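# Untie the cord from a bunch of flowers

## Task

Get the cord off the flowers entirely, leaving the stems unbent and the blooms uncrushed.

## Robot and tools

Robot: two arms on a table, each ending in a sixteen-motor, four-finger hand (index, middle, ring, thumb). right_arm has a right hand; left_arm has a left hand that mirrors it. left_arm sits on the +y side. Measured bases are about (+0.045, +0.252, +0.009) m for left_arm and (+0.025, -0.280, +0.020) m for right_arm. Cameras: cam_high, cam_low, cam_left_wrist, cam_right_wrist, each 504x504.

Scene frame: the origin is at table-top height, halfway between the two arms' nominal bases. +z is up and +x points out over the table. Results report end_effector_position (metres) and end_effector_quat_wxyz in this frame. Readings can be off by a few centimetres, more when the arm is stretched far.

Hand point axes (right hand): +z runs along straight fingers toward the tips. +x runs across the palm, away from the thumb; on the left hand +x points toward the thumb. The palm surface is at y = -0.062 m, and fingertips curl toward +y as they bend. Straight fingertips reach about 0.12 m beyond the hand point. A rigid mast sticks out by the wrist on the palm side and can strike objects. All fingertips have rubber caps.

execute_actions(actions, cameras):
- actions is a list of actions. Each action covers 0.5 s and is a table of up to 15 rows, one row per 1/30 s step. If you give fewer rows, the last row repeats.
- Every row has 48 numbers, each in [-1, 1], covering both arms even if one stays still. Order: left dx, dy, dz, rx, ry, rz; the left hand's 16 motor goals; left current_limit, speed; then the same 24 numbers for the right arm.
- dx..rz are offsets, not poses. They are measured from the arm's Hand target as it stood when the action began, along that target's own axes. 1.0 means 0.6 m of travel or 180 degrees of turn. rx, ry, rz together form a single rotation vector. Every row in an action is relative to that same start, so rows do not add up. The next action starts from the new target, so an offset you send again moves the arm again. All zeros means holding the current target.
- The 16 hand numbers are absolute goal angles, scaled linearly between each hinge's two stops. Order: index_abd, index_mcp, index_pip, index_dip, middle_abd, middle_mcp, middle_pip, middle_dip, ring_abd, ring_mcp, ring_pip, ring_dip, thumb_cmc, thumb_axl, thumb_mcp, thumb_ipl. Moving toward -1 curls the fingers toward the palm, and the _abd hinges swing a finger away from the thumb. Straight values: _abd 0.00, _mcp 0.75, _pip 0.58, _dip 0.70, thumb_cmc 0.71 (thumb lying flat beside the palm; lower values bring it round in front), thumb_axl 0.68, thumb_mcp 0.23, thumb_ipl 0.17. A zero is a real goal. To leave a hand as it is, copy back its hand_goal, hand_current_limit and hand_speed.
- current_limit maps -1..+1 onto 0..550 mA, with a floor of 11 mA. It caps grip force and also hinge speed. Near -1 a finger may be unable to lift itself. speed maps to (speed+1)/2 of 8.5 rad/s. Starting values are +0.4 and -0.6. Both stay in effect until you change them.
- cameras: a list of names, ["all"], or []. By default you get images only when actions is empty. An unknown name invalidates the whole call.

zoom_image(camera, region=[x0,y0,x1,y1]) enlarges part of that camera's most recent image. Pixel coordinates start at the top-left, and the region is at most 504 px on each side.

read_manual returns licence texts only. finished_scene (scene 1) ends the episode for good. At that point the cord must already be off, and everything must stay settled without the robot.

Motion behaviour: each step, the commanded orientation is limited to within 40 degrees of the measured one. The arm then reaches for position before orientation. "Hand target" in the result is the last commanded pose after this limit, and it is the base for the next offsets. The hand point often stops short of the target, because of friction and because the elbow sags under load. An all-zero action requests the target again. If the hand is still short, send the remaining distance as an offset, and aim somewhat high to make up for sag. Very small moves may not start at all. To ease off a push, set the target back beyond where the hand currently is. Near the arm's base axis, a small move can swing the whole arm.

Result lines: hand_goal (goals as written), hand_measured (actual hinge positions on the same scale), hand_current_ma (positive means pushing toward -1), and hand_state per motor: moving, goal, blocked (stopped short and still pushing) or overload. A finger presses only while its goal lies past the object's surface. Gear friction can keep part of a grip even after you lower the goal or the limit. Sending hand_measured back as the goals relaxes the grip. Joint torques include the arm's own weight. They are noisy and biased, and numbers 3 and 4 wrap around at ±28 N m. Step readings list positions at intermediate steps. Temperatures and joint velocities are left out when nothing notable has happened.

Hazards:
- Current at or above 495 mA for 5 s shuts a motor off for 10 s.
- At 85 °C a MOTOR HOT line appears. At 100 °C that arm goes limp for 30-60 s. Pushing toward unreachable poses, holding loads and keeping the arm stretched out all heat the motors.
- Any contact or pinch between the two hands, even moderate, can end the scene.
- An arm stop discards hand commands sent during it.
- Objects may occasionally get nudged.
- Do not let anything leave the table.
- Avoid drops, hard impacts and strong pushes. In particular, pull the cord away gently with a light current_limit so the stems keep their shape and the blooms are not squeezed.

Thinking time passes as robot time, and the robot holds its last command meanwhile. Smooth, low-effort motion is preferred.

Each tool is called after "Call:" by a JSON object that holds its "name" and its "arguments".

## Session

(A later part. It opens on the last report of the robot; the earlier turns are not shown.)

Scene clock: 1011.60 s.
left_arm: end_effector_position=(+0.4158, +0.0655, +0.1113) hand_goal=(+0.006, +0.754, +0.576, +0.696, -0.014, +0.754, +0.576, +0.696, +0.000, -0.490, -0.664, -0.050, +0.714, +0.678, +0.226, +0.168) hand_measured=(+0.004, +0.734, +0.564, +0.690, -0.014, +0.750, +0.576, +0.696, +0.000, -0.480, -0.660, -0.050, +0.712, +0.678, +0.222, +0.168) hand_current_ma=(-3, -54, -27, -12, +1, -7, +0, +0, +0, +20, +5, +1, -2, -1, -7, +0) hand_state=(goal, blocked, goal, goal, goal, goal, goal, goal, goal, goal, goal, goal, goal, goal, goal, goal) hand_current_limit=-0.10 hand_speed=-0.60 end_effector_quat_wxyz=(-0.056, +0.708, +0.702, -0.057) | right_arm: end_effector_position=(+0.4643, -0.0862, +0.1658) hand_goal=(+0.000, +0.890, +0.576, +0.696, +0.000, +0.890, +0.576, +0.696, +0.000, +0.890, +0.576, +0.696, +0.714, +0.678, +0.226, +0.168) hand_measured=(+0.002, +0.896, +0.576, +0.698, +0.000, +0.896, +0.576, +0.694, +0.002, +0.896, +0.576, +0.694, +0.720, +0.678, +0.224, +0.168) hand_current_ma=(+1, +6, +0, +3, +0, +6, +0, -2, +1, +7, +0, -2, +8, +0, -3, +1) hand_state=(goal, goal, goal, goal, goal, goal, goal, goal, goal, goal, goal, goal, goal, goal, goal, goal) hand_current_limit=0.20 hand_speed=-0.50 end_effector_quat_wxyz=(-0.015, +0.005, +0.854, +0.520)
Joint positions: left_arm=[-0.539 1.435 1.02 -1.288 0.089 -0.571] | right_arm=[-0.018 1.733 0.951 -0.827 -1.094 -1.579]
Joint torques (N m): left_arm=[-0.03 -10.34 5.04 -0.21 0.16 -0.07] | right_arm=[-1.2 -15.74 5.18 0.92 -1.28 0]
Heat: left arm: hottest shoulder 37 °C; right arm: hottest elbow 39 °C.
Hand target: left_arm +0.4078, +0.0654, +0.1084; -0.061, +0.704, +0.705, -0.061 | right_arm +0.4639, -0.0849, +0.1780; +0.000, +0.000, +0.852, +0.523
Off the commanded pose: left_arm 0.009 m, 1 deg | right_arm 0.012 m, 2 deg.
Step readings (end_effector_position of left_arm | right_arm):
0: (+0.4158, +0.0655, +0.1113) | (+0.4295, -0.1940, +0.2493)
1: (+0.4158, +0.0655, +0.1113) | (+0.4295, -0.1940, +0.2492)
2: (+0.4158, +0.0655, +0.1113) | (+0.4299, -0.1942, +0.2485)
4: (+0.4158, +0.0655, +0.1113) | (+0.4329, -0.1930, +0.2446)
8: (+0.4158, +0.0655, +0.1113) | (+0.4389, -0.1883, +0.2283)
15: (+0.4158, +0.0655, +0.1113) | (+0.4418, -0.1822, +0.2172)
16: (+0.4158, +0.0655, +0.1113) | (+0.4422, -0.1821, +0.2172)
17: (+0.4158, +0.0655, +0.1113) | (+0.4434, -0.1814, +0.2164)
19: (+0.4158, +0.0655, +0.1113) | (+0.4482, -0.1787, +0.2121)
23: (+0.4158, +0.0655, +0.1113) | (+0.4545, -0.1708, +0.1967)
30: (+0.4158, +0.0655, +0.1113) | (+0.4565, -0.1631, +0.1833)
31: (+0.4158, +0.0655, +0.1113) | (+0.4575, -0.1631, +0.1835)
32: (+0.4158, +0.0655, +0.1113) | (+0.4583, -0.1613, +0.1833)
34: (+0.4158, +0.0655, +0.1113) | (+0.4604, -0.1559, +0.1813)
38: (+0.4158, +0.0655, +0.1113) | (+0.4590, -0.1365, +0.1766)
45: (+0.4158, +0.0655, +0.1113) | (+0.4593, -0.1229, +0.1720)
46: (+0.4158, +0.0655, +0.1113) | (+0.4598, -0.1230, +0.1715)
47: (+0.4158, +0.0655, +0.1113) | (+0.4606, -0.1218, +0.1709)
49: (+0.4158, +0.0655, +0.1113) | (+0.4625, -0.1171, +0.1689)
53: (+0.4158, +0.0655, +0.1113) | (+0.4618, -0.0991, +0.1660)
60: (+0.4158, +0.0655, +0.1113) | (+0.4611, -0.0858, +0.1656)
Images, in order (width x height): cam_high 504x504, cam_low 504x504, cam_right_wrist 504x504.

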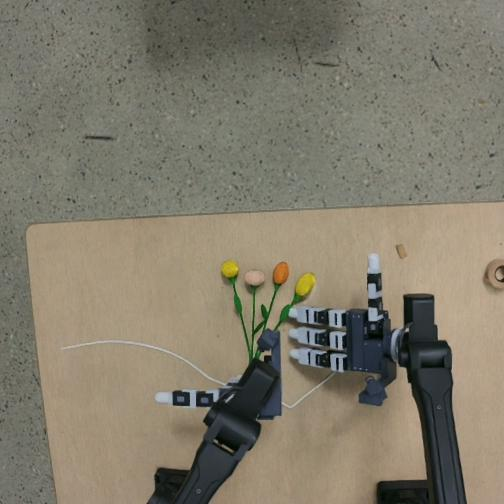

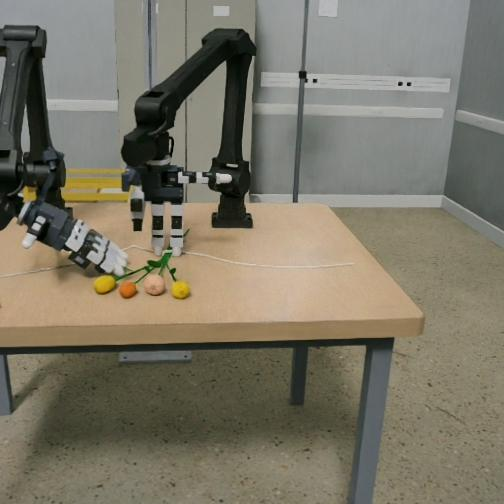

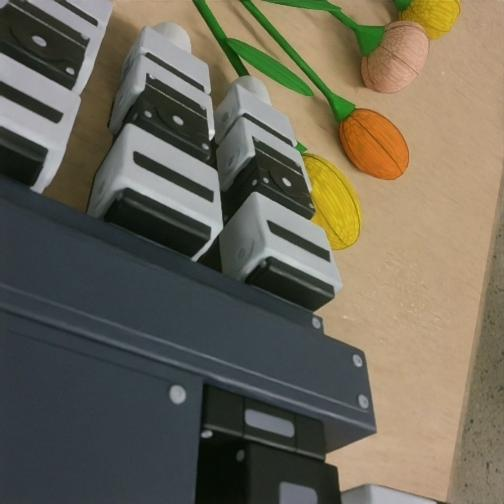

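Call:
{"name": "execute_actions", "arguments": {"actions": [[[0,0,0,0,0,0,0.005,0.754,0.576,0.696,-0.015,0.754,0.576,0.696,0,-0.49,-0.665,-0.05,0.714,0.678,0.226,0.168,-0.1,-0.6,0.0133,0.025,0.0415,0,0,0,0,0.89,0.576,0.696,0,0.89,0.576,0.696,0,0.89,0.576,0.696,0.714,0.678,0.226,0.168,0.0,-0.5]],[[0,0,0,0,0,0,0.005,0.754,0.576,0.696,-0.015,0.754,0.576,0.696,0,-0.49,-0.665,-0.05,0.714,0.678,0.226,0.168,-0.1,-0.6,0.0133,0.025,0.0415,0,0,0,0,0.89,0.576,0.696,0,0.89,0.576,0.696,0,0.89,0.576,0.696,0.714,0.678,0.226,0.168,0.0,-0.5]]], "cameras": ["cam_high","cam_low","cam_right_wrist","cam_left_wrist"]}}

Call:
{"name": "zoom_image", "arguments": {"camera": "cam_low", "region": [60, 180, 220, 320]}}

Scene clock: 1021.33 s.
left_arm: end_effector_position=(+0.4158, +0.0657, +0.1113) hand_goal=(+0.006, +0.754, +0.576, +0.696, -0.014, +0.754, +0.576, +0.696, +0.000, -0.490, -0.664, -0.050, +0.714, +0.678, +0.226, +0.168) hand_measured=(+0.004, +0.734, +0.564, +0.690, -0.014, +0.750, +0.576, +0.696, +0.000, -0.480, -0.660, -0.050, +0.712, +0.678, +0.222, +0.168) hand_current_ma=(-3, -54, -27, -12, +0, -7, +0, +0, +0, +20, +5, +1, -2, -1, -7, +0) hand_state=(goal, blocked, goal, goal, goal, goal, goal, goal, goal, goal, goal, goal, goal, goal, goal, goal) hand_current_limit=-0.10 hand_speed=-0.60 end_effector_quat_wxyz=(-0.056, +0.707, +0.703, -0.057) | right_arm: end_effector_position=(+0.4496, -0.0299, +0.1708) hand_goal=(+0.000, +0.890, +0.576, +0.696, +0.000, +0.890, +0.576, +0.696, +0.000, +0.890, +0.576, +0.696, +0.714, +0.678, +0.226, +0.168) hand_measured=(+0.000, +0.898, +0.578, +0.698, +0.000, +0.896, +0.576, +0.694, +0.002, +0.896, +0.576, +0.694, +0.720, +0.678, +0.224, +0.168) hand_current_ma=(+0, +12, +2, +2, +0, +7, +0, -2, +1, +8, +0, -2, +9, +0, -3, +1) hand_state=(goal, goal, goal, goal, goal, goal, goal, goal, goal, goal, goal, goal, goal, goal, goal, goal) hand_current_limit=0.00 hand_speed=-0.50 end_effector_quat_wxyz=(-0.013, +0.008, +0.854, +0.520)
Joint positions: left_arm=[-0.539 1.435 1.02 -1.288 0.089 -0.572] | right_arm=[0.121 1.66 0.858 -0.531 -1.08 -1.268]
Joint torques (N m): left_arm=[-0.15 -10.29 5.04 -0.13 0.17 -0.07] | right_arm=[-0.73 -14.62 5.49 1.59 -0.88 0]
Heat: left arm: hottest shoulder 37 °C; right arm: hottest elbow 39 °C.
Hand target: left_arm +0.4078, +0.0654, +0.1084; -0.061, +0.704, +0.705, -0.061 | right_arm +0.4480, -0.0270, +0.1822; +0.000, +0.000, +0.852, +0.523
Off the commanded pose: left_arm 0.009 m, 1 deg | right_arm 0.012 m, 2 deg.
Step readings (end_effector_position of left_arm | right_arm):
0: (+0.4158, +0.0655, +0.1113) | (+0.4643, -0.0862, +0.1658)
1: (+0.4158, +0.0655, +0.1113) | (+0.4645, -0.0862, +0.1657)
2: (+0.4158, +0.0655, +0.1113) | (+0.4644, -0.0853, +0.1655)
4: (+0.4158, +0.0655, +0.1113) | (+0.4630, -0.0818, +0.1652)
8: (+0.4158, +0.0655, +0.1113) | (+0.4569, -0.0679, +0.1673)
15: (+0.4158, +0.0657, +0.1113) | (+0.4558, -0.0588, +0.1700)
16: (+0.4158, +0.0657, +0.1113) | (+0.4559, -0.0587, +0.1695)
17: (+0.4158, +0.0657, +0.1113) | (+0.4560, -0.0575, +0.1691)
19: (+0.4158, +0.0657, +0.1113) | (+0.4549, -0.0533, +0.1678)
23: (+0.4158, +0.0657, +0.1113) | (+0.4497, -0.0393, +0.1693)
30: (+0.4158, +0.0657, +0.1113) | (+0.4477, -0.0296, +0.1724)

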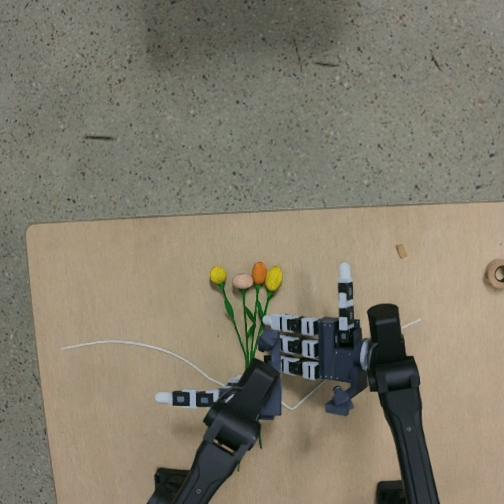

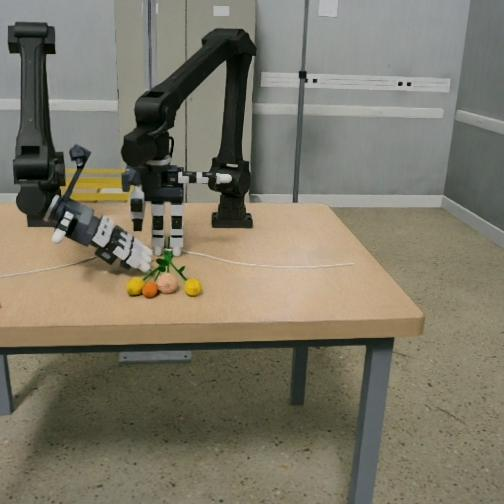

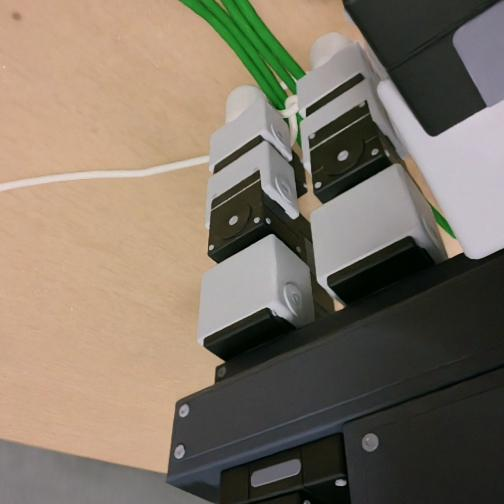

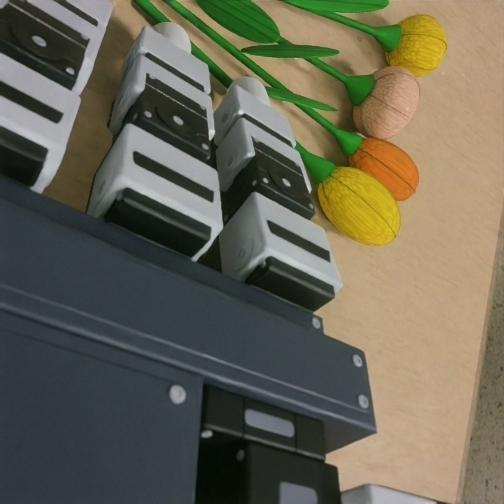

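Scaled by 3.150 from the camera's 504x504 image, which has a finer 720x720 frame.

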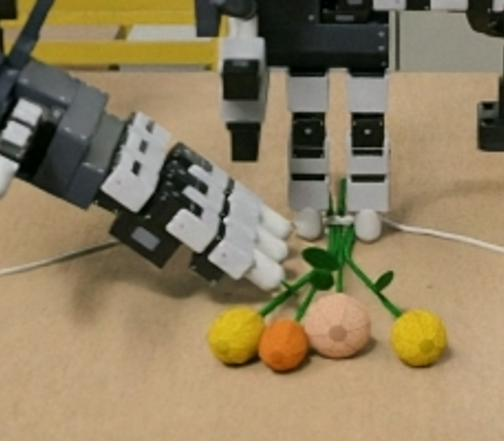

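Call:
{"name": "execute_actions", "arguments": {"actions": [[[0,0,0,0,0,0,0.005,0.754,0.576,0.696,-0.015,0.754,0.576,0.696,0,-0.49,-0.665,-0.05,0.714,0.678,0.226,0.168,-0.1,-0.6,0.0,0.0445,-0.0227,0,0,0,0,0.89,0.576,0.696,0,0.89,0.576,0.696,0,0.89,0.576,0.696,0.714,0.678,0.226,0.168,0.0,-0.5]]], "cameras": ["cam_high","cam_low","cam_right_wrist"]}}

Call:
{"name": "zoom_image", "arguments": {"camera": "cam_low", "region": [60, 180, 220, 320]}}

Call:
{"name": "zoom_image", "arguments": {"camera": "cam_high", "region": [200, 250, 360, 420]}}

Scene clock: 1026.83 s.
left_arm: end_effector_position=(+0.4158, +0.0657, +0.1113) hand_goal=(+0.006, +0.754, +0.576, +0.696, -0.014, +0.754, +0.576, +0.696, +0.000, -0.490, -0.664, -0.050, +0.714, +0.678, +0.226, +0.168) hand_measured=(+0.004, +0.734, +0.564, +0.690, -0.014, +0.750, +0.576, +0.696, +0.000, -0.480, -0.660, -0.050, +0.712, +0.678, +0.222, +0.168) hand_current_ma=(-3, -54, -27, -12, +0, -7, +0, +0, +0, +20, +5, +1, -2, -1, -7, +0) hand_state=(goal, blocked, goal, goal, goal, goal, goal, goal, goal, goal, goal, goal, goal, goal, goal, goal) hand_current_limit=-0.10 hand_speed=-0.60 end_effector_quat_wxyz=(-0.056, +0.707, +0.703, -0.057) | right_arm: end_effector_position=(+0.4436, -0.0310, +0.1990) hand_goal=(+0.000, +0.890, +0.576, +0.696, +0.000, +0.890, +0.576, +0.696, +0.000, +0.890, +0.576, +0.696, +0.714, +0.678, +0.226, +0.168) hand_measured=(+0.000, +0.898, +0.578, +0.698, +0.000, +0.896, +0.576, +0.694, +0.002, +0.896, +0.576, +0.694, +0.720, +0.678, +0.224, +0.168) hand_current_ma=(+0, +12, +2, +2, +0, +7, +0, -2, +1, +9, +0, -2, +9, +0, -3, +1) hand_state=(goal, goal, goal, goal, goal, goal, goal, goal, goal, goal, goal, goal, goal, goal, goal, goal) hand_current_limit=0.00 hand_speed=-0.50 end_effector_quat_wxyz=(-0.007, +0.006, +0.854, +0.521)
Joint positions: left_arm=[-0.539 1.435 1.02 -1.288 0.089 -0.572] | right_arm=[0.121 1.585 0.858 -0.586 -1.079 -1.26]
Joint torques (N m): left_arm=[0.03 -10.23 5.04 -0.13 0.18 -0.07] | right_arm=[-0.79 -12.81 7.86 0.49 -0.92 -0.01]
Heat: left arm: hottest shoulder 37 °C; right arm: hottest elbow 38 °C.
Hand target: left_arm +0.4078, +0.0654, +0.1084; -0.061, +0.704, +0.705, -0.061 | right_arm +0.4480, -0.0270, +0.2121; +0.000, +0.000, +0.852, +0.523
Off the commanded pose: left_arm 0.009 m, 1 deg | right_arm 0.014 m, 1 deg.
Step readings (end_effector_position of left_arm | right_arm):
0: (+0.4158, +0.0657, +0.1113) | (+0.4497, -0.0300, +0.1708)
1: (+0.4158, +0.0657, +0.1113) | (+0.4497, -0.0300, +0.1710)
2: (+0.4158, +0.0657, +0.1113) | (+0.4496, -0.0300, +0.1717)
4: (+0.4158, +0.0657, +0.1113) | (+0.4489, -0.0302, +0.1749)
8: (+0.4158, +0.0657, +0.1113) | (+0.4460, -0.0306, +0.1900)
15: (+0.4158, +0.0657, +0.1113) | (+0.4438, -0.0310, +0.1993)
Images, in order (width x height): cam_high 504x504, cam_low 504x504, cam_right_wrist 504x504.

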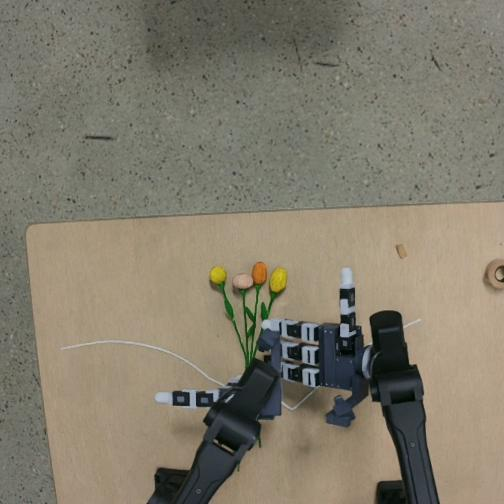

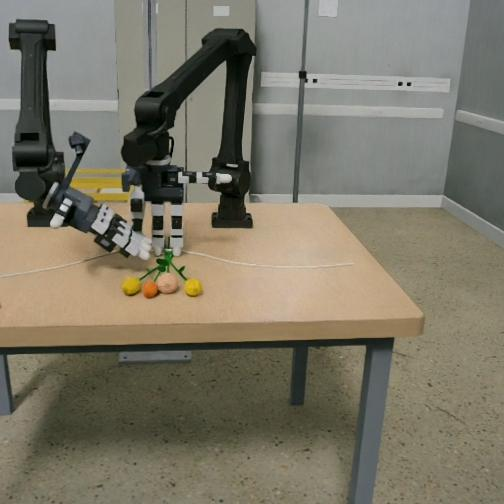

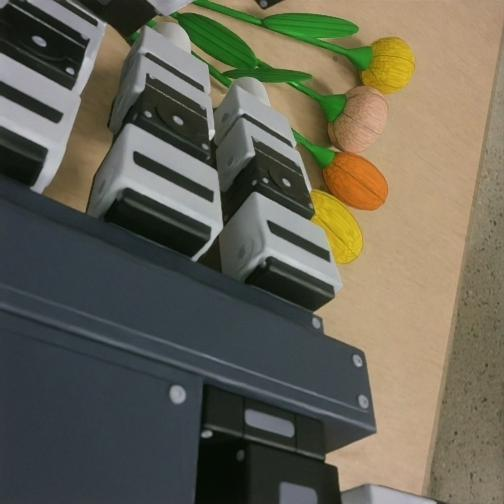

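Scaled by 3.150 from the camera's 504x504 image, which has a finer 720x720 frame.

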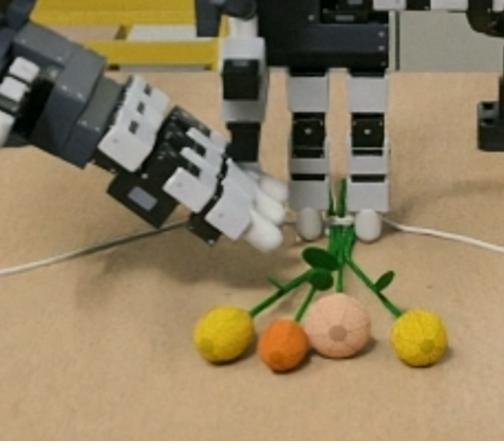

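Scaled by 2.965 from the camera's 504x504 image, which has a finer 720x720 frame.

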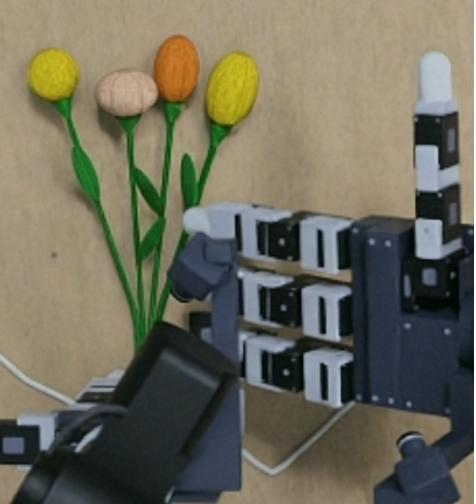

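Call:
{"name": "execute_actions", "arguments": {"actions": [[[0,0,0,0,0,0,0.005,0.754,0.576,0.696,-0.015,0.754,0.576,0.696,0,-0.49,-0.665,-0.05,0.714,0.678,0.226,0.168,-0.1,-0.6,0.0,0.0159,0.0312,0,0,0,0,0.89,0.576,0.696,0,0.89,0.576,0.696,0,0.89,0.576,0.696,0.714,0.678,0.226,0.168,0.0,-0.5]],[[0,0,0,0,0,0,0.005,0.754,0.576,0.696,-0.015,0.754,0.576,0.696,0,-0.49,-0.665,-0.05,0.714,0.678,0.226,0.168,-0.1,-0.6,0.0,0.0159,0.0312,0,0,0,0,0.89,0.576,0.696,0,0.89,0.576,0.696,0,0.89,0.576,0.696,0.714,0.678,0.226,0.168,0.0,-0.5]],[[0,0,0,0,0,0,0.005,0.754,0.576,0.696,-0.015,0.754,0.576,0.696,0,-0.49,-0.665,-0.05,0.714,0.678,0.226,0.168,-0.1,-0.6,0.0,-0.0371,0.0189,0,0,0,0,0.89,0.576,0.696,0,0.89,0.576,0.696,0,0.89,0.576,0.696,0.714,0.678,0.226,0.168,-0.2,-0.5]]], "cameras": ["cam_high","cam_low","cam_right_wrist","cam_left_wrist"]}}

Call:
{"name": "zoom_image", "arguments": {"camera": "cam_low", "region": [60, 180, 220, 320]}}

Call:
{"name": "zoom_image", "arguments": {"camera": "cam_high", "region": [200, 250, 360, 420]}}

Scene clock: 1042.07 s.
left_arm: end_effector_position=(+0.4126, +0.0729, +0.1135) hand_goal=(+0.006, +0.754, +0.576, +0.696, -0.014, +0.754, +0.576, +0.696, +0.000, -0.490, -0.664, -0.050, +0.714, +0.678, +0.226, +0.168) hand_measured=(+0.004, +0.746, +0.572, +0.694, -0.018, +0.750, +0.576, +0.696, +0.000, -0.500, -0.656, -0.050, +0.712, +0.678, +0.222, +0.168) hand_current_ma=(-3, -18, -7, -4, -4, -6, +0, +0, +0, -20, +15, +1, -2, -1, -7, +0) hand_state=(goal, goal, goal, goal, goal, goal, goal, goal, goal, goal, goal, goal, goal, goal, goal, goal) hand_current_limit=-0.10 hand_speed=-0.60 end_effector_quat_wxyz=(-0.060, +0.694, +0.716, -0.052) | right_arm: end_effector_position=(+0.4500, +0.0056, +0.1868) hand_goal=(+0.000, +0.890, +0.576, +0.696, +0.000, +0.890, +0.576, +0.696, +0.000, +0.890, +0.576, +0.696, +0.714, +0.678, +0.226, +0.168) hand_measured=(+0.000, +0.892, +0.576, +0.696, +0.000, +0.896, +0.576, +0.694, +0.000, +0.948, +0.580, +0.694, +0.720, +0.678, +0.224, +0.168) hand_current_ma=(+0, +1, +0, +0, +0, +7, +0, -2, +0, +169, +5, -2, +9, +0, -3, +1) hand_state=(goal, goal, goal, goal, goal, goal, goal, goal, goal, blocked, goal, goal, goal, goal, goal, goal) hand_current_limit=-0.20 hand_speed=-0.50 end_effector_quat_wxyz=(+0.009, +0.002, +0.858, +0.514)
Joint positions: left_arm=[-0.538 1.425 1.015 -1.298 0.08 -0.609] | right_arm=[0.209 1.612 0.842 -0.369 -1.025 -1.09]
Joint torques (N m): left_arm=[-0.26 -9.35 5.46 -0.17 0.49 0.19] | right_arm=[0.62 -11.34 6.38 2.26 -1.57 0.11]
Heat: left arm: hottest shoulder 37 °C; right arm: hottest elbow 38 °C.
Hand target: left_arm +0.4078, +0.0654, +0.1083; -0.061, +0.704, +0.705, -0.061 | right_arm +0.4479, +0.0151, +0.1872; +0.000, +0.000, +0.852, +0.523
Off the commanded pose: left_arm 0.010 m, 2 deg | right_arm 0.010 m, 2 deg.
Step readings (end_effector_position of left_arm | right_arm):
0: (+0.4158, +0.0657, +0.1113) | (+0.4436, -0.0310, +0.1990)
1: (+0.4158, +0.0657, +0.1113) | (+0.4437, -0.0310, +0.1990)
2: (+0.4158, +0.0657, +0.1113) | (+0.4436, -0.0301, +0.1986)
4: (+0.4158, +0.0657, +0.1113) | (+0.4444, -0.0269, +0.1980)
8: (+0.4130, +0.0688, +0.1105) | (+0.4429, -0.0178, +0.1977)
15: (+0.4119, +0.0705, +0.1096) | (+0.4452, -0.0157, +0.1972)
16: (+0.4119, +0.0705, +0.1096) | (+0.4456, -0.0157, +0.1973)
17: (+0.4119, +0.0705, +0.1096) | (+0.4463, -0.0151, +0.1971)
19: (+0.4120, +0.0711, +0.1097) | (+0.4483, -0.0124, +0.1969)
23: (+0.4123, +0.0718, +0.1112) | (+0.4478, -0.0033, +0.1961)
30: (+0.4126, +0.0727, +0.1135) | (+0.4497, -0.0011, +0.1965)
31: (+0.4126, +0.0727, +0.1135) | (+0.4496, -0.0010, +0.1963)
32: (+0.4126, +0.0729, +0.1135) | (+0.4496, -0.0009, +0.1963)
34: (+0.4126, +0.0729, +0.1135) | (+0.4494, -0.0005, +0.1947)
38: (+0.4126, +0.0729, +0.1135) | (+0.4500, +0.0032, +0.1901)
45: (+0.4126, +0.0729, +0.1135) | (+0.4497, +0.0057, +0.1870)

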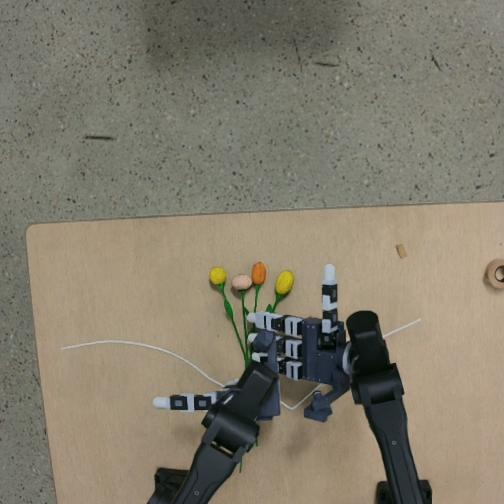

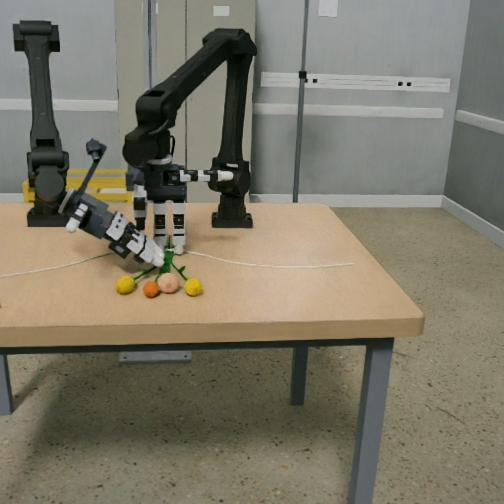

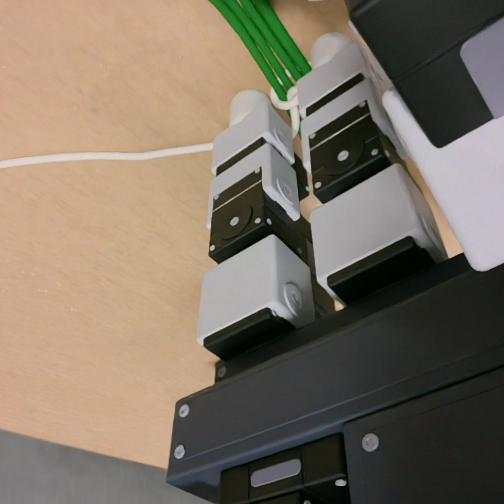

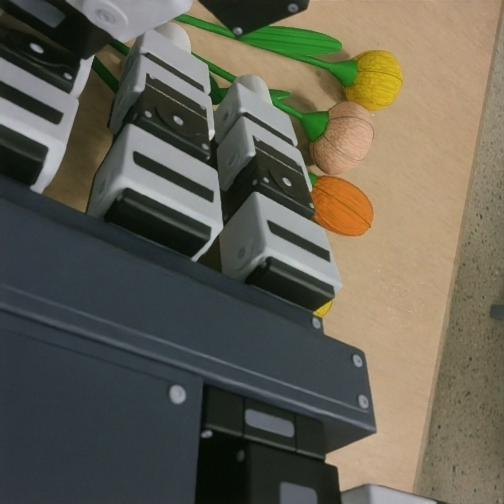

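Scaled by 3.150 from the camera's 504x504 image, which has a finer 720x720 frame.

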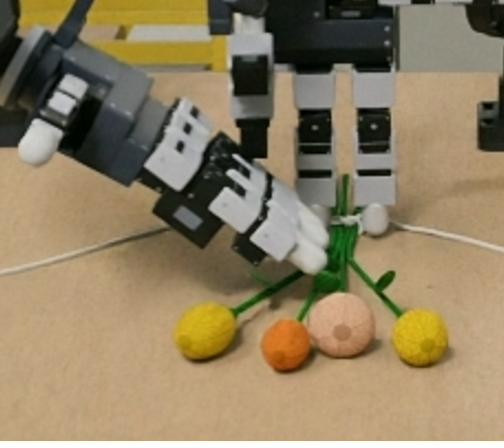

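Scaled by 2.965 from the camera's 504x504 image, which has a finer 720x720 frame.

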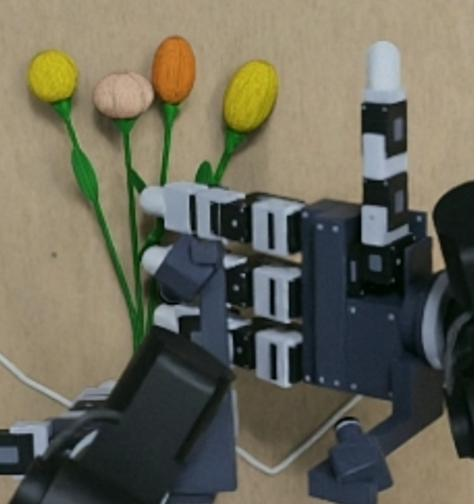

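Call:
{"name": "execute_actions", "arguments": {"actions": [[[0,0,0,0,0,0,0.005,0.754,0.576,0.696,-0.015,0.754,0.576,0.696,0,-0.49,-0.665,-0.05,0.714,0.678,0.226,0.168,-0.1,-0.6,0.0,-0.0189,-0.0371,0,0,0,0,0.89,0.576,0.696,0,0.89,0.576,0.696,0,0.89,0.576,0.696,0.714,0.678,0.226,0.168,-0.2,-0.5]],[[0,0,0,0,0,0,0.005,0.754,0.576,0.696,-0.015,0.754,0.576,0.696,0,-0.95,0.576,0.696,0.714,0.678,0.226,0.168,-0.1,-0.6,0.0,-0.0378,-0.0742,0,0,0,0,0.616,0.576,0.696,0,0.685,0.576,0.696,0,0.81,0.576,0.696,0.714,0.678,0.226,0.168,0,-0.3]],[[0,0,0,0,0,0,0.005,0.754,0.576,0.696,-0.015,0.754,0.576,0.696,0,-0.95,0.576,0.696,0.714,0.678,0.226,0.168,-0.1,-0.6,-0.02,-0.0482,0.0245,0,0,0,0,0.616,0.576,0.696,0,0.685,0.576,0.696,0,0.81,0.576,0.696,0.714,0.678,0.226,0.168,0,-0.3]]], "cameras": ["cam_high","cam_low","cam_right_wrist"]}}

Call:
{"name": "zoom_image", "arguments": {"camera": "cam_low", "region": [60, 180, 220, 320]}}

Call:
{"name": "zoom_image", "arguments": {"camera": "cam_high", "region": [200, 250, 360, 420]}}

Scene clock: 1066.53 s.
left_arm: end_effector_position=(+0.4117, +0.0704, +0.1130) hand_goal=(+0.006, +0.754, +0.576, +0.696, -0.014, +0.754, +0.576, +0.696, +0.000, -0.950, +0.576, +0.696, +0.714, +0.678, +0.226, +0.168) hand_measured=(+0.004, +0.746, +0.572, +0.694, -0.018, +0.750, +0.576, +0.696, +0.004, -0.942, +0.576, +0.694, +0.712, +0.678, +0.222, +0.168) hand_current_ma=(-3, -18, -7, -4, -4, -6, +0, +0, +4, +15, +0, -3, -2, -1, -7, +0) hand_state=(goal, goal, goal, goal, goal, goal, goal, goal, goal, goal, goal, goal, goal, goal, goal, goal) hand_current_limit=-0.10 hand_speed=-0.60 end_effector_quat_wxyz=(-0.059, +0.697, +0.713, -0.057) | right_arm: end_effector_position=(+0.4444, -0.0591, +0.1428) hand_goal=(+0.000, +0.616, +0.576, +0.696, +0.000, +0.686, +0.576, +0.696, +0.000, +0.810, +0.576, +0.696, +0.714, +0.678, +0.226, +0.168) hand_measured=(+0.002, +0.632, +0.576, +0.696, +0.000, +0.702, +0.576, +0.694, +0.000, +0.826, +0.580, +0.694, +0.720, +0.678, +0.224, +0.168) hand_current_ma=(+1, +28, +0, +0, +0, +28, +0, -2, +0, +31, +5, -2, +9, +0, -3, +1) hand_state=(goal, goal, goal, goal, goal, goal, goal, goal, goal, goal, goal, goal, goal, goal, goal, goal) hand_current_limit=0.00 hand_speed=-0.30 end_effector_quat_wxyz=(-0.028, +0.020, +0.855, +0.518)
Joint positions: left_arm=[-0.539 1.425 1.015 -1.298 0.089 -0.601] | right_arm=[0.051 1.72 0.848 -0.619 -1.089 -1.403]
Joint torques (N m): left_arm=[-0.21 -9.41 5.42 -0.08 0.12 0.11] | right_arm=[-1.79 -12.22 8.29 1.17 -1.25 -0.3]
Heat: left arm: hottest shoulder 37 °C; right arm: hottest elbow 37 °C.
Hand target: left_arm +0.4078, +0.0655, +0.1083; -0.061, +0.704, +0.705, -0.061 | right_arm +0.4599, -0.0598, +0.1548; +0.000, +0.000, +0.852, +0.523
Off the commanded pose: left_arm 0.008 m, 1 deg | right_arm 0.020 m, 4 deg.
Step readings (end_effector_position of left_arm | right_arm):
0: (+0.4126, +0.0729, +0.1135) | (+0.4500, +0.0056, +0.1868)
1: (+0.4126, +0.0729, +0.1135) | (+0.4500, +0.0056, +0.1868)
2: (+0.4126, +0.0729, +0.1135) | (+0.4497, +0.0057, +0.1870)
4: (+0.4123, +0.0724, +0.1134) | (+0.4490, +0.0042, +0.1871)
8: (+0.4119, +0.0715, +0.1131) | (+0.4488, -0.0025, +0.1874)
15: (+0.4117, +0.0707, +0.1130) | (+0.4473, -0.0058, +0.1871)
16: (+0.4116, +0.0706, +0.1130) | (+0.4471, -0.0060, +0.1870)
17: (+0.4116, +0.0706, +0.1130) | (+0.4472, -0.0095, +0.1867)
19: (+0.4116, +0.0706, +0.1130) | (+0.4458, -0.0179, +0.1877)
23: (+0.4117, +0.0704, +0.1130) | (+0.4498, -0.0443, +0.1859)
30: (+0.4117, +0.0704, +0.1130) | (+0.4455, -0.0603, +0.1829)
31: (+0.4117, +0.0704, +0.1130) | (+0.4444, -0.0602, +0.1826)
32: (+0.4117, +0.0704, +0.1130) | (+0.4437, -0.0601, +0.1817)
34: (+0.4117, +0.0704, +0.1130) | (+0.4437, -0.0599, +0.1762)
38: (+0.4117, +0.0704, +0.1130) | (+0.4441, -0.0595, +0.1535)
45: (+0.4117, +0.0704, +0.1130) | (+0.4432, -0.0593, +0.1411)
Images, in order (width x height): cam_high 504x504, cam_low 504x504, cam_right_wrist 504x504.

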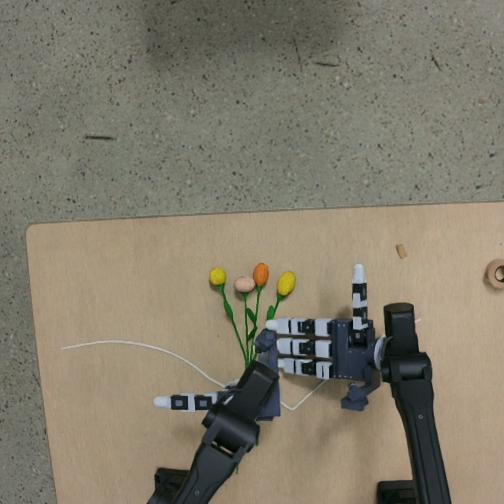

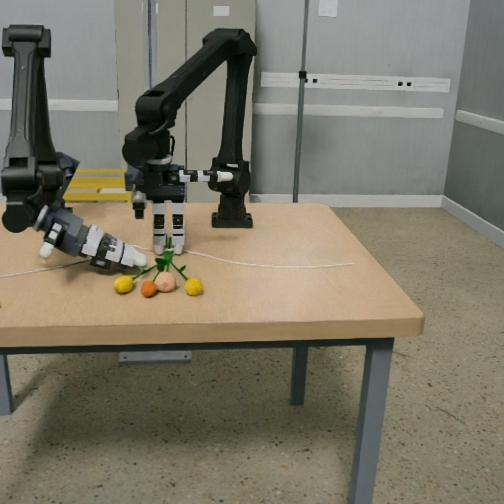

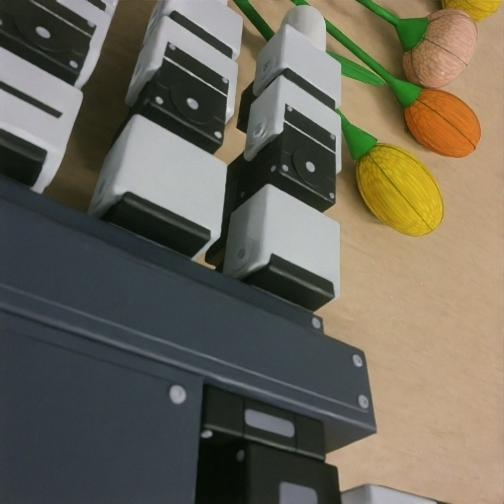

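Scaled by 3.150 from the camera's 504x504 image, which has a finer 720x720 frame.

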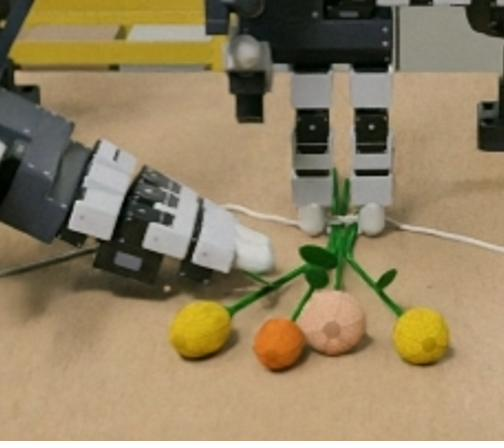

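Scaled by 2.965 from the camera's 504x504 image, which has a finer 720x720 frame.

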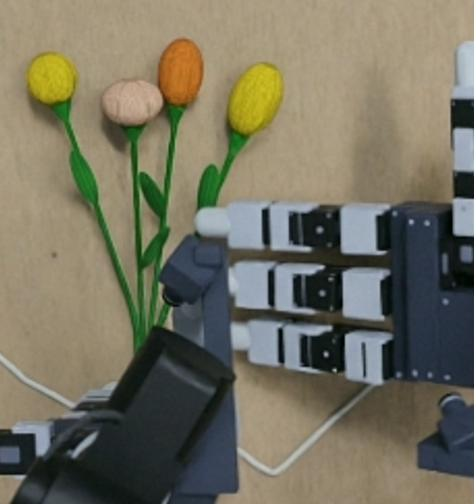

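Call:
{"name": "execute_actions", "arguments": {"actions": [[[0,0,0,0,0,0,0.005,0.754,0.576,0.696,-0.015,0.754,0.576,0.696,0,-0.95,0.576,0.696,0.714,0.678,0.226,0.168,-0.1,-0.6,0.0,0.0297,-0.0151,0,0,0,0,0.616,0.576,0.696,0,0.685,0.576,0.696,0,0.81,0.576,0.696,0.714,0.678,0.226,0.168,0,-0.3]],[[0,0,0,0,0,0,0.005,0.754,0.576,0.696,-0.015,0.754,0.576,0.696,0,-0.95,0.576,0.696,0.714,0.678,0.226,0.168,-0.1,-0.6,0.0,0.0193,0.0378,0,0,0,0,0.616,0.576,0.696,0,0.685,0.576,0.696,0,0.81,0.576,0.696,0.714,0.678,0.226,0.168,0,-0.3]]], "cameras": ["cam_high","cam_low"]}}

Call:
{"name": "zoom_image", "arguments": {"camera": "cam_low", "region": [60, 180, 220, 320]}}

Call:
{"name": "zoom_image", "arguments": {"camera": "cam_high", "region": [200, 250, 360, 420]}}

Scene clock: 1090.80 s.
left_arm: end_effector_position=(+0.4117, +0.0704, +0.1130) hand_goal=(+0.006, +0.754, +0.576, +0.696, -0.014, +0.754, +0.576, +0.696, +0.000, -0.950, +0.576, +0.696, +0.714, +0.678, +0.226, +0.168) hand_measured=(+0.004, +0.746, +0.572, +0.694, -0.018, +0.750, +0.576, +0.696, +0.004, -0.942, +0.576, +0.694, +0.712, +0.678, +0.222, +0.168) hand_current_ma=(-3, -18, -7, -4, -4, -6, +0, +0, +4, +15, +0, -3, -2, -1, -7, +0) hand_state=(goal, goal, goal, goal, goal, goal, goal, goal, goal, goal, goal, goal, goal, goal, goal, goal) hand_current_limit=-0.10 hand_speed=-0.60 end_effector_quat_wxyz=(-0.059, +0.697, +0.713, -0.057) | right_arm: end_effector_position=(+0.4508, -0.0393, +0.1548) hand_goal=(+0.000, +0.616, +0.576, +0.696, +0.000, +0.686, +0.576, +0.696, +0.000, +0.810, +0.576, +0.696, +0.714, +0.678, +0.226, +0.168) hand_measured=(+0.002, +0.632, +0.576, +0.696, +0.000, +0.702, +0.576, +0.694, +0.000, +0.826, +0.580, +0.694, +0.720, +0.678, +0.224, +0.168) hand_current_ma=(+1, +28, +0, +0, +0, +28, +0, -2, +0, +30, +5, -2, +9, +0, -3, +1) hand_state=(goal, goal, goal, goal, goal, goal, goal, goal, goal, goal, goal, goal, goal, goal, goal, goal) hand_current_limit=0.00 hand_speed=-0.30 end_effector_quat_wxyz=(-0.024, +0.016, +0.854, +0.520)
Joint positions: left_arm=[-0.539 1.425 1.015 -1.298 0.089 -0.601] | right_arm=[0.098 1.7 0.861 -0.557 -1.086 -1.309]
Joint torques (N m): left_arm=[-0.09 -9.35 5.46 -0.18 0.13 0.11] | right_arm=[-0.56 -14.8 7.47 1.46 -0.97 0.01]
Heat: left arm: hottest shoulder 37 °C; right arm: hottest elbow 38 °C.
Hand target: left_arm +0.4078, +0.0655, +0.1083; -0.061, +0.704, +0.705, -0.061 | right_arm +0.4600, -0.0345, +0.1747; +0.000, +0.000, +0.852, +0.523
Off the commanded pose: left_arm 0.008 m, 1 deg | right_arm 0.023 m, 3 deg.
Step readings (end_effector_position of left_arm | right_arm):
0: (+0.4117, +0.0704, +0.1130) | (+0.4444, -0.0591, +0.1428)
1: (+0.4117, +0.0704, +0.1130) | (+0.4444, -0.0591, +0.1428)
2: (+0.4117, +0.0704, +0.1130) | (+0.4446, -0.0591, +0.1429)
4: (+0.4117, +0.0704, +0.1130) | (+0.4449, -0.0591, +0.1433)
8: (+0.4117, +0.0704, +0.1130) | (+0.4456, -0.0590, +0.1455)
15: (+0.4117, +0.0704, +0.1130) | (+0.4463, -0.0590, +0.1499)
16: (+0.4117, +0.0704, +0.1130) | (+0.4464, -0.0590, +0.1500)
17: (+0.4117, +0.0704, +0.1130) | (+0.4466, -0.0588, +0.1502)
19: (+0.4117, +0.0704, +0.1130) | (+0.4473, -0.0550, +0.1507)
23: (+0.4117, +0.0704, +0.1130) | (+0.4486, -0.0470, +0.1535)
30: (+0.4117, +0.0704, +0.1130) | (+0.4491, -0.0392, +0.1551)
Images, in order (width x height): cam_high 504x504, cam_low 504x504.

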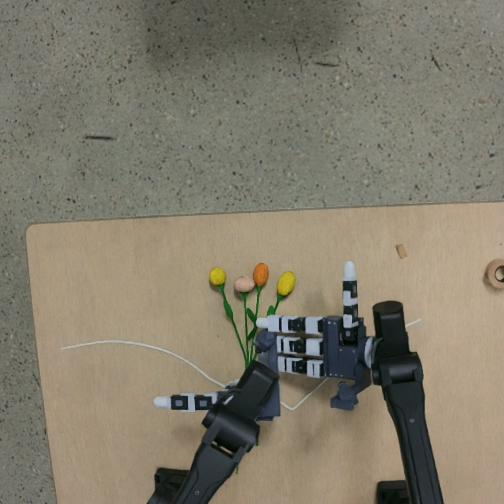

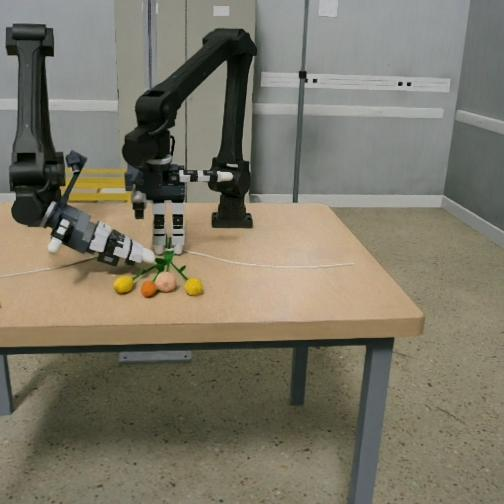

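Scaled by 3.150 from the camera's 504x504 image, which has a finer 720x720 frame.

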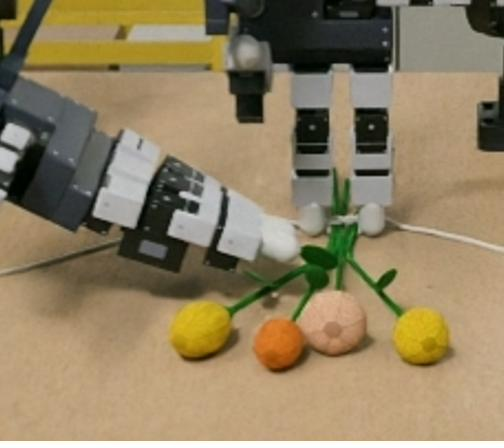

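Scaled by 2.965 from the camera's 504x504 image, which has a finer 720x720 frame.

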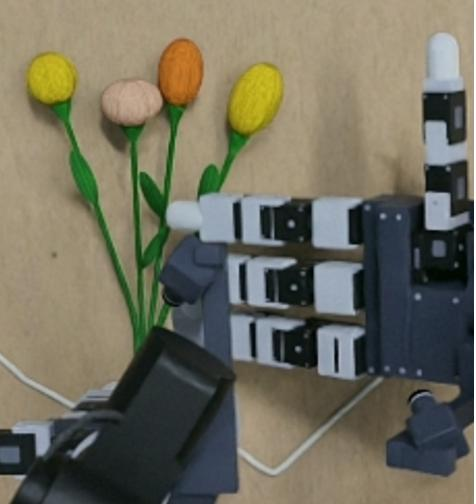

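Call:
{"name": "execute_actions", "arguments": {"actions": [[[0,0,0,0,0,0,0.005,0.754,0.576,0.696,-0.015,0.754,0.576,0.696,0,-0.95,0.576,0.696,0.714,0.678,0.226,0.168,-0.1,-0.6,0.0,0.0178,0.0349,0,0,0,0,0.616,0.576,0.696,0,0.685,0.576,0.696,0,0.81,0.576,0.696,0.714,0.678,0.226,0.168,0,-0.3]],[[0,0,0,0,0,0,0.005,0.754,0.576,0.696,-0.015,0.754,0.576,0.696,0,-0.95,0.576,0.696,0.714,0.678,0.226,0.168,-0.1,-0.6,0.0,0.0178,0.0349,0,0,0,0,0.616,0.576,0.696,0,0.685,0.576,0.696,0,0.81,0.576,0.696,0.714,0.678,0.226,0.168,0,-0.3]]], "cameras": ["cam_high","cam_low","cam_left_wrist"]}}

Call:
{"name": "zoom_image", "arguments": {"camera": "cam_low", "region": [60, 180, 220, 320]}}

Call:
{"name": "zoom_image", "arguments": {"camera": "cam_high", "region": [200, 250, 360, 420]}}

Scene clock: 1099.83 s.
left_arm: end_effector_position=(+0.4117, +0.0704, +0.1130) hand_goal=(+0.006, +0.754, +0.576, +0.696, -0.014, +0.754, +0.576, +0.696, +0.000, -0.950, +0.576, +0.696, +0.714, +0.678, +0.226, +0.168) hand_measured=(+0.004, +0.746, +0.572, +0.694, -0.018, +0.750, +0.576, +0.696, +0.002, -0.942, +0.576, +0.694, +0.712, +0.678, +0.222, +0.168) hand_current_ma=(-2, -18, -7, -4, -4, -6, +0, +0, +4, +15, +0, -3, -2, -1, -7, +0) hand_state=(goal, goal, goal, goal, goal, goal, goal, goal, goal, goal, goal, goal, goal, goal, goal, goal) hand_current_limit=-0.10 hand_speed=-0.60 end_effector_quat_wxyz=(-0.059, +0.697, +0.713, -0.057) | right_arm: end_effector_position=(+0.4568, +0.0084, +0.1586) hand_goal=(+0.000, +0.616, +0.576, +0.696, +0.000, +0.686, +0.576, +0.696, +0.000, +0.810, +0.576, +0.696, +0.714, +0.678, +0.226, +0.168) hand_measured=(+0.002, +0.632, +0.576, +0.696, +0.000, +0.698, +0.576, +0.694, +0.000, +0.826, +0.580, +0.694, +0.720, +0.678, +0.224, +0.168) hand_current_ma=(+1, +28, +0, +0, +0, +20, +0, -2, +0, +30, +5, -2, +9, +0, -3, +1) hand_state=(goal, goal, goal, goal, goal, goal, goal, goal, goal, goal, goal, goal, goal, goal, goal, goal) hand_current_limit=0.00 hand_speed=-0.30 end_effector_quat_wxyz=(-0.018, +0.011, +0.855, +0.518)
Joint positions: left_arm=[-0.539 1.425 1.015 -1.298 0.089 -0.601] | right_arm=[0.209 1.699 0.861 -0.355 -1.049 -1.095]
Joint torques (N m): left_arm=[0.09 -9.64 5.39 -0.13 0.13 0.12] | right_arm=[-0.67 -15.03 6.48 1.91 -0.84 0.02]
Heat: left arm: hottest shoulder 37 °C; right arm: hottest elbow 39 °C.
Hand target: left_arm +0.4078, +0.0655, +0.1083; -0.061, +0.704, +0.705, -0.061 | right_arm +0.4600, +0.0126, +0.1748; +0.000, +0.000, +0.852, +0.523
Off the commanded pose: left_arm 0.008 m, 1 deg | right_arm 0.017 m, 3 deg.
Step readings (end_effector_position of left_arm | right_arm):
0: (+0.4117, +0.0704, +0.1130) | (+0.4508, -0.0393, +0.1548)
1: (+0.4117, +0.0704, +0.1130) | (+0.4509, -0.0391, +0.1548)
2: (+0.4117, +0.0704, +0.1130) | (+0.4514, -0.0382, +0.1549)
4: (+0.4117, +0.0704, +0.1130) | (+0.4532, -0.0343, +0.1550)
8: (+0.4117, +0.0704, +0.1130) | (+0.4524, -0.0225, +0.1563)
15: (+0.4117, +0.0704, +0.1130) | (+0.4527, -0.0149, +0.1566)
16: (+0.4117, +0.0704, +0.1130) | (+0.4534, -0.0149, +0.1567)
17: (+0.4117, +0.0704, +0.1130) | (+0.4542, -0.0139, +0.1565)
19: (+0.4117, +0.0704, +0.1130) | (+0.4559, -0.0102, +0.1566)
23: (+0.4117, +0.0704, +0.1130) | (+0.4552, +0.0006, +0.1581)
30: (+0.4117, +0.0704, +0.1130) | (+0.4551, +0.0084, +0.1586)
Images, in order (width x height): cam_high 504x504, cam_low 504x504, cam_left_wrist 504x504.

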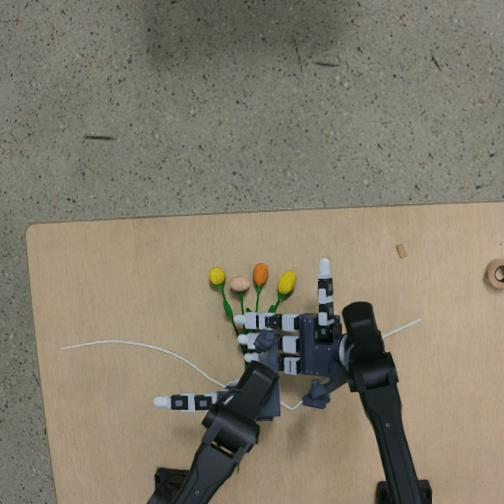

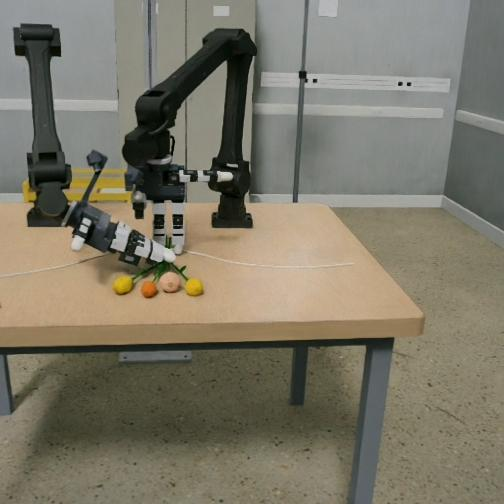

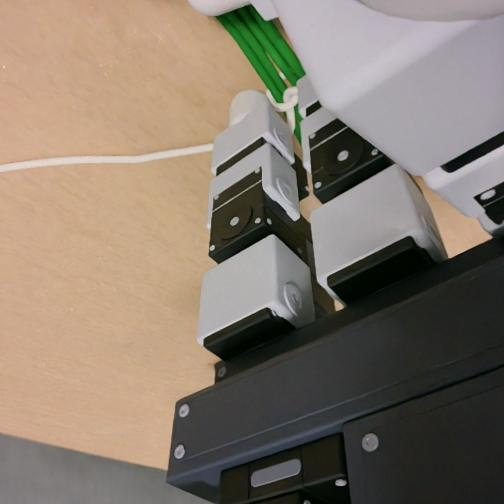

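Scaled by 3.150 from the camera's 504x504 image, which has a finer 720x720 frame.

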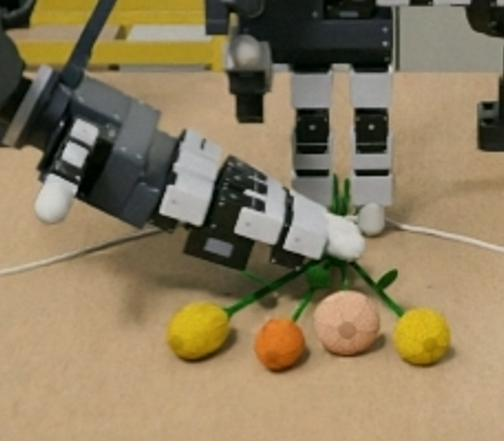

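Scaled by 2.965 from the camera's 504x504 image, which has a finer 720x720 frame.

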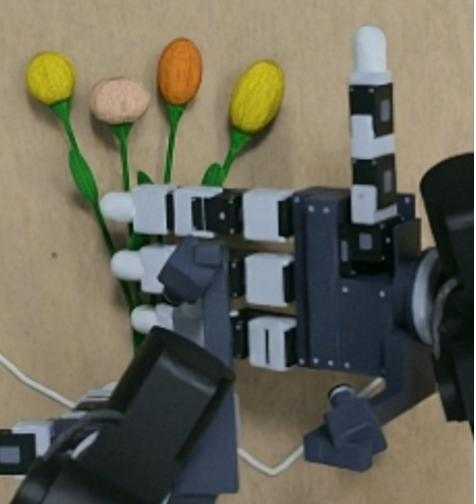

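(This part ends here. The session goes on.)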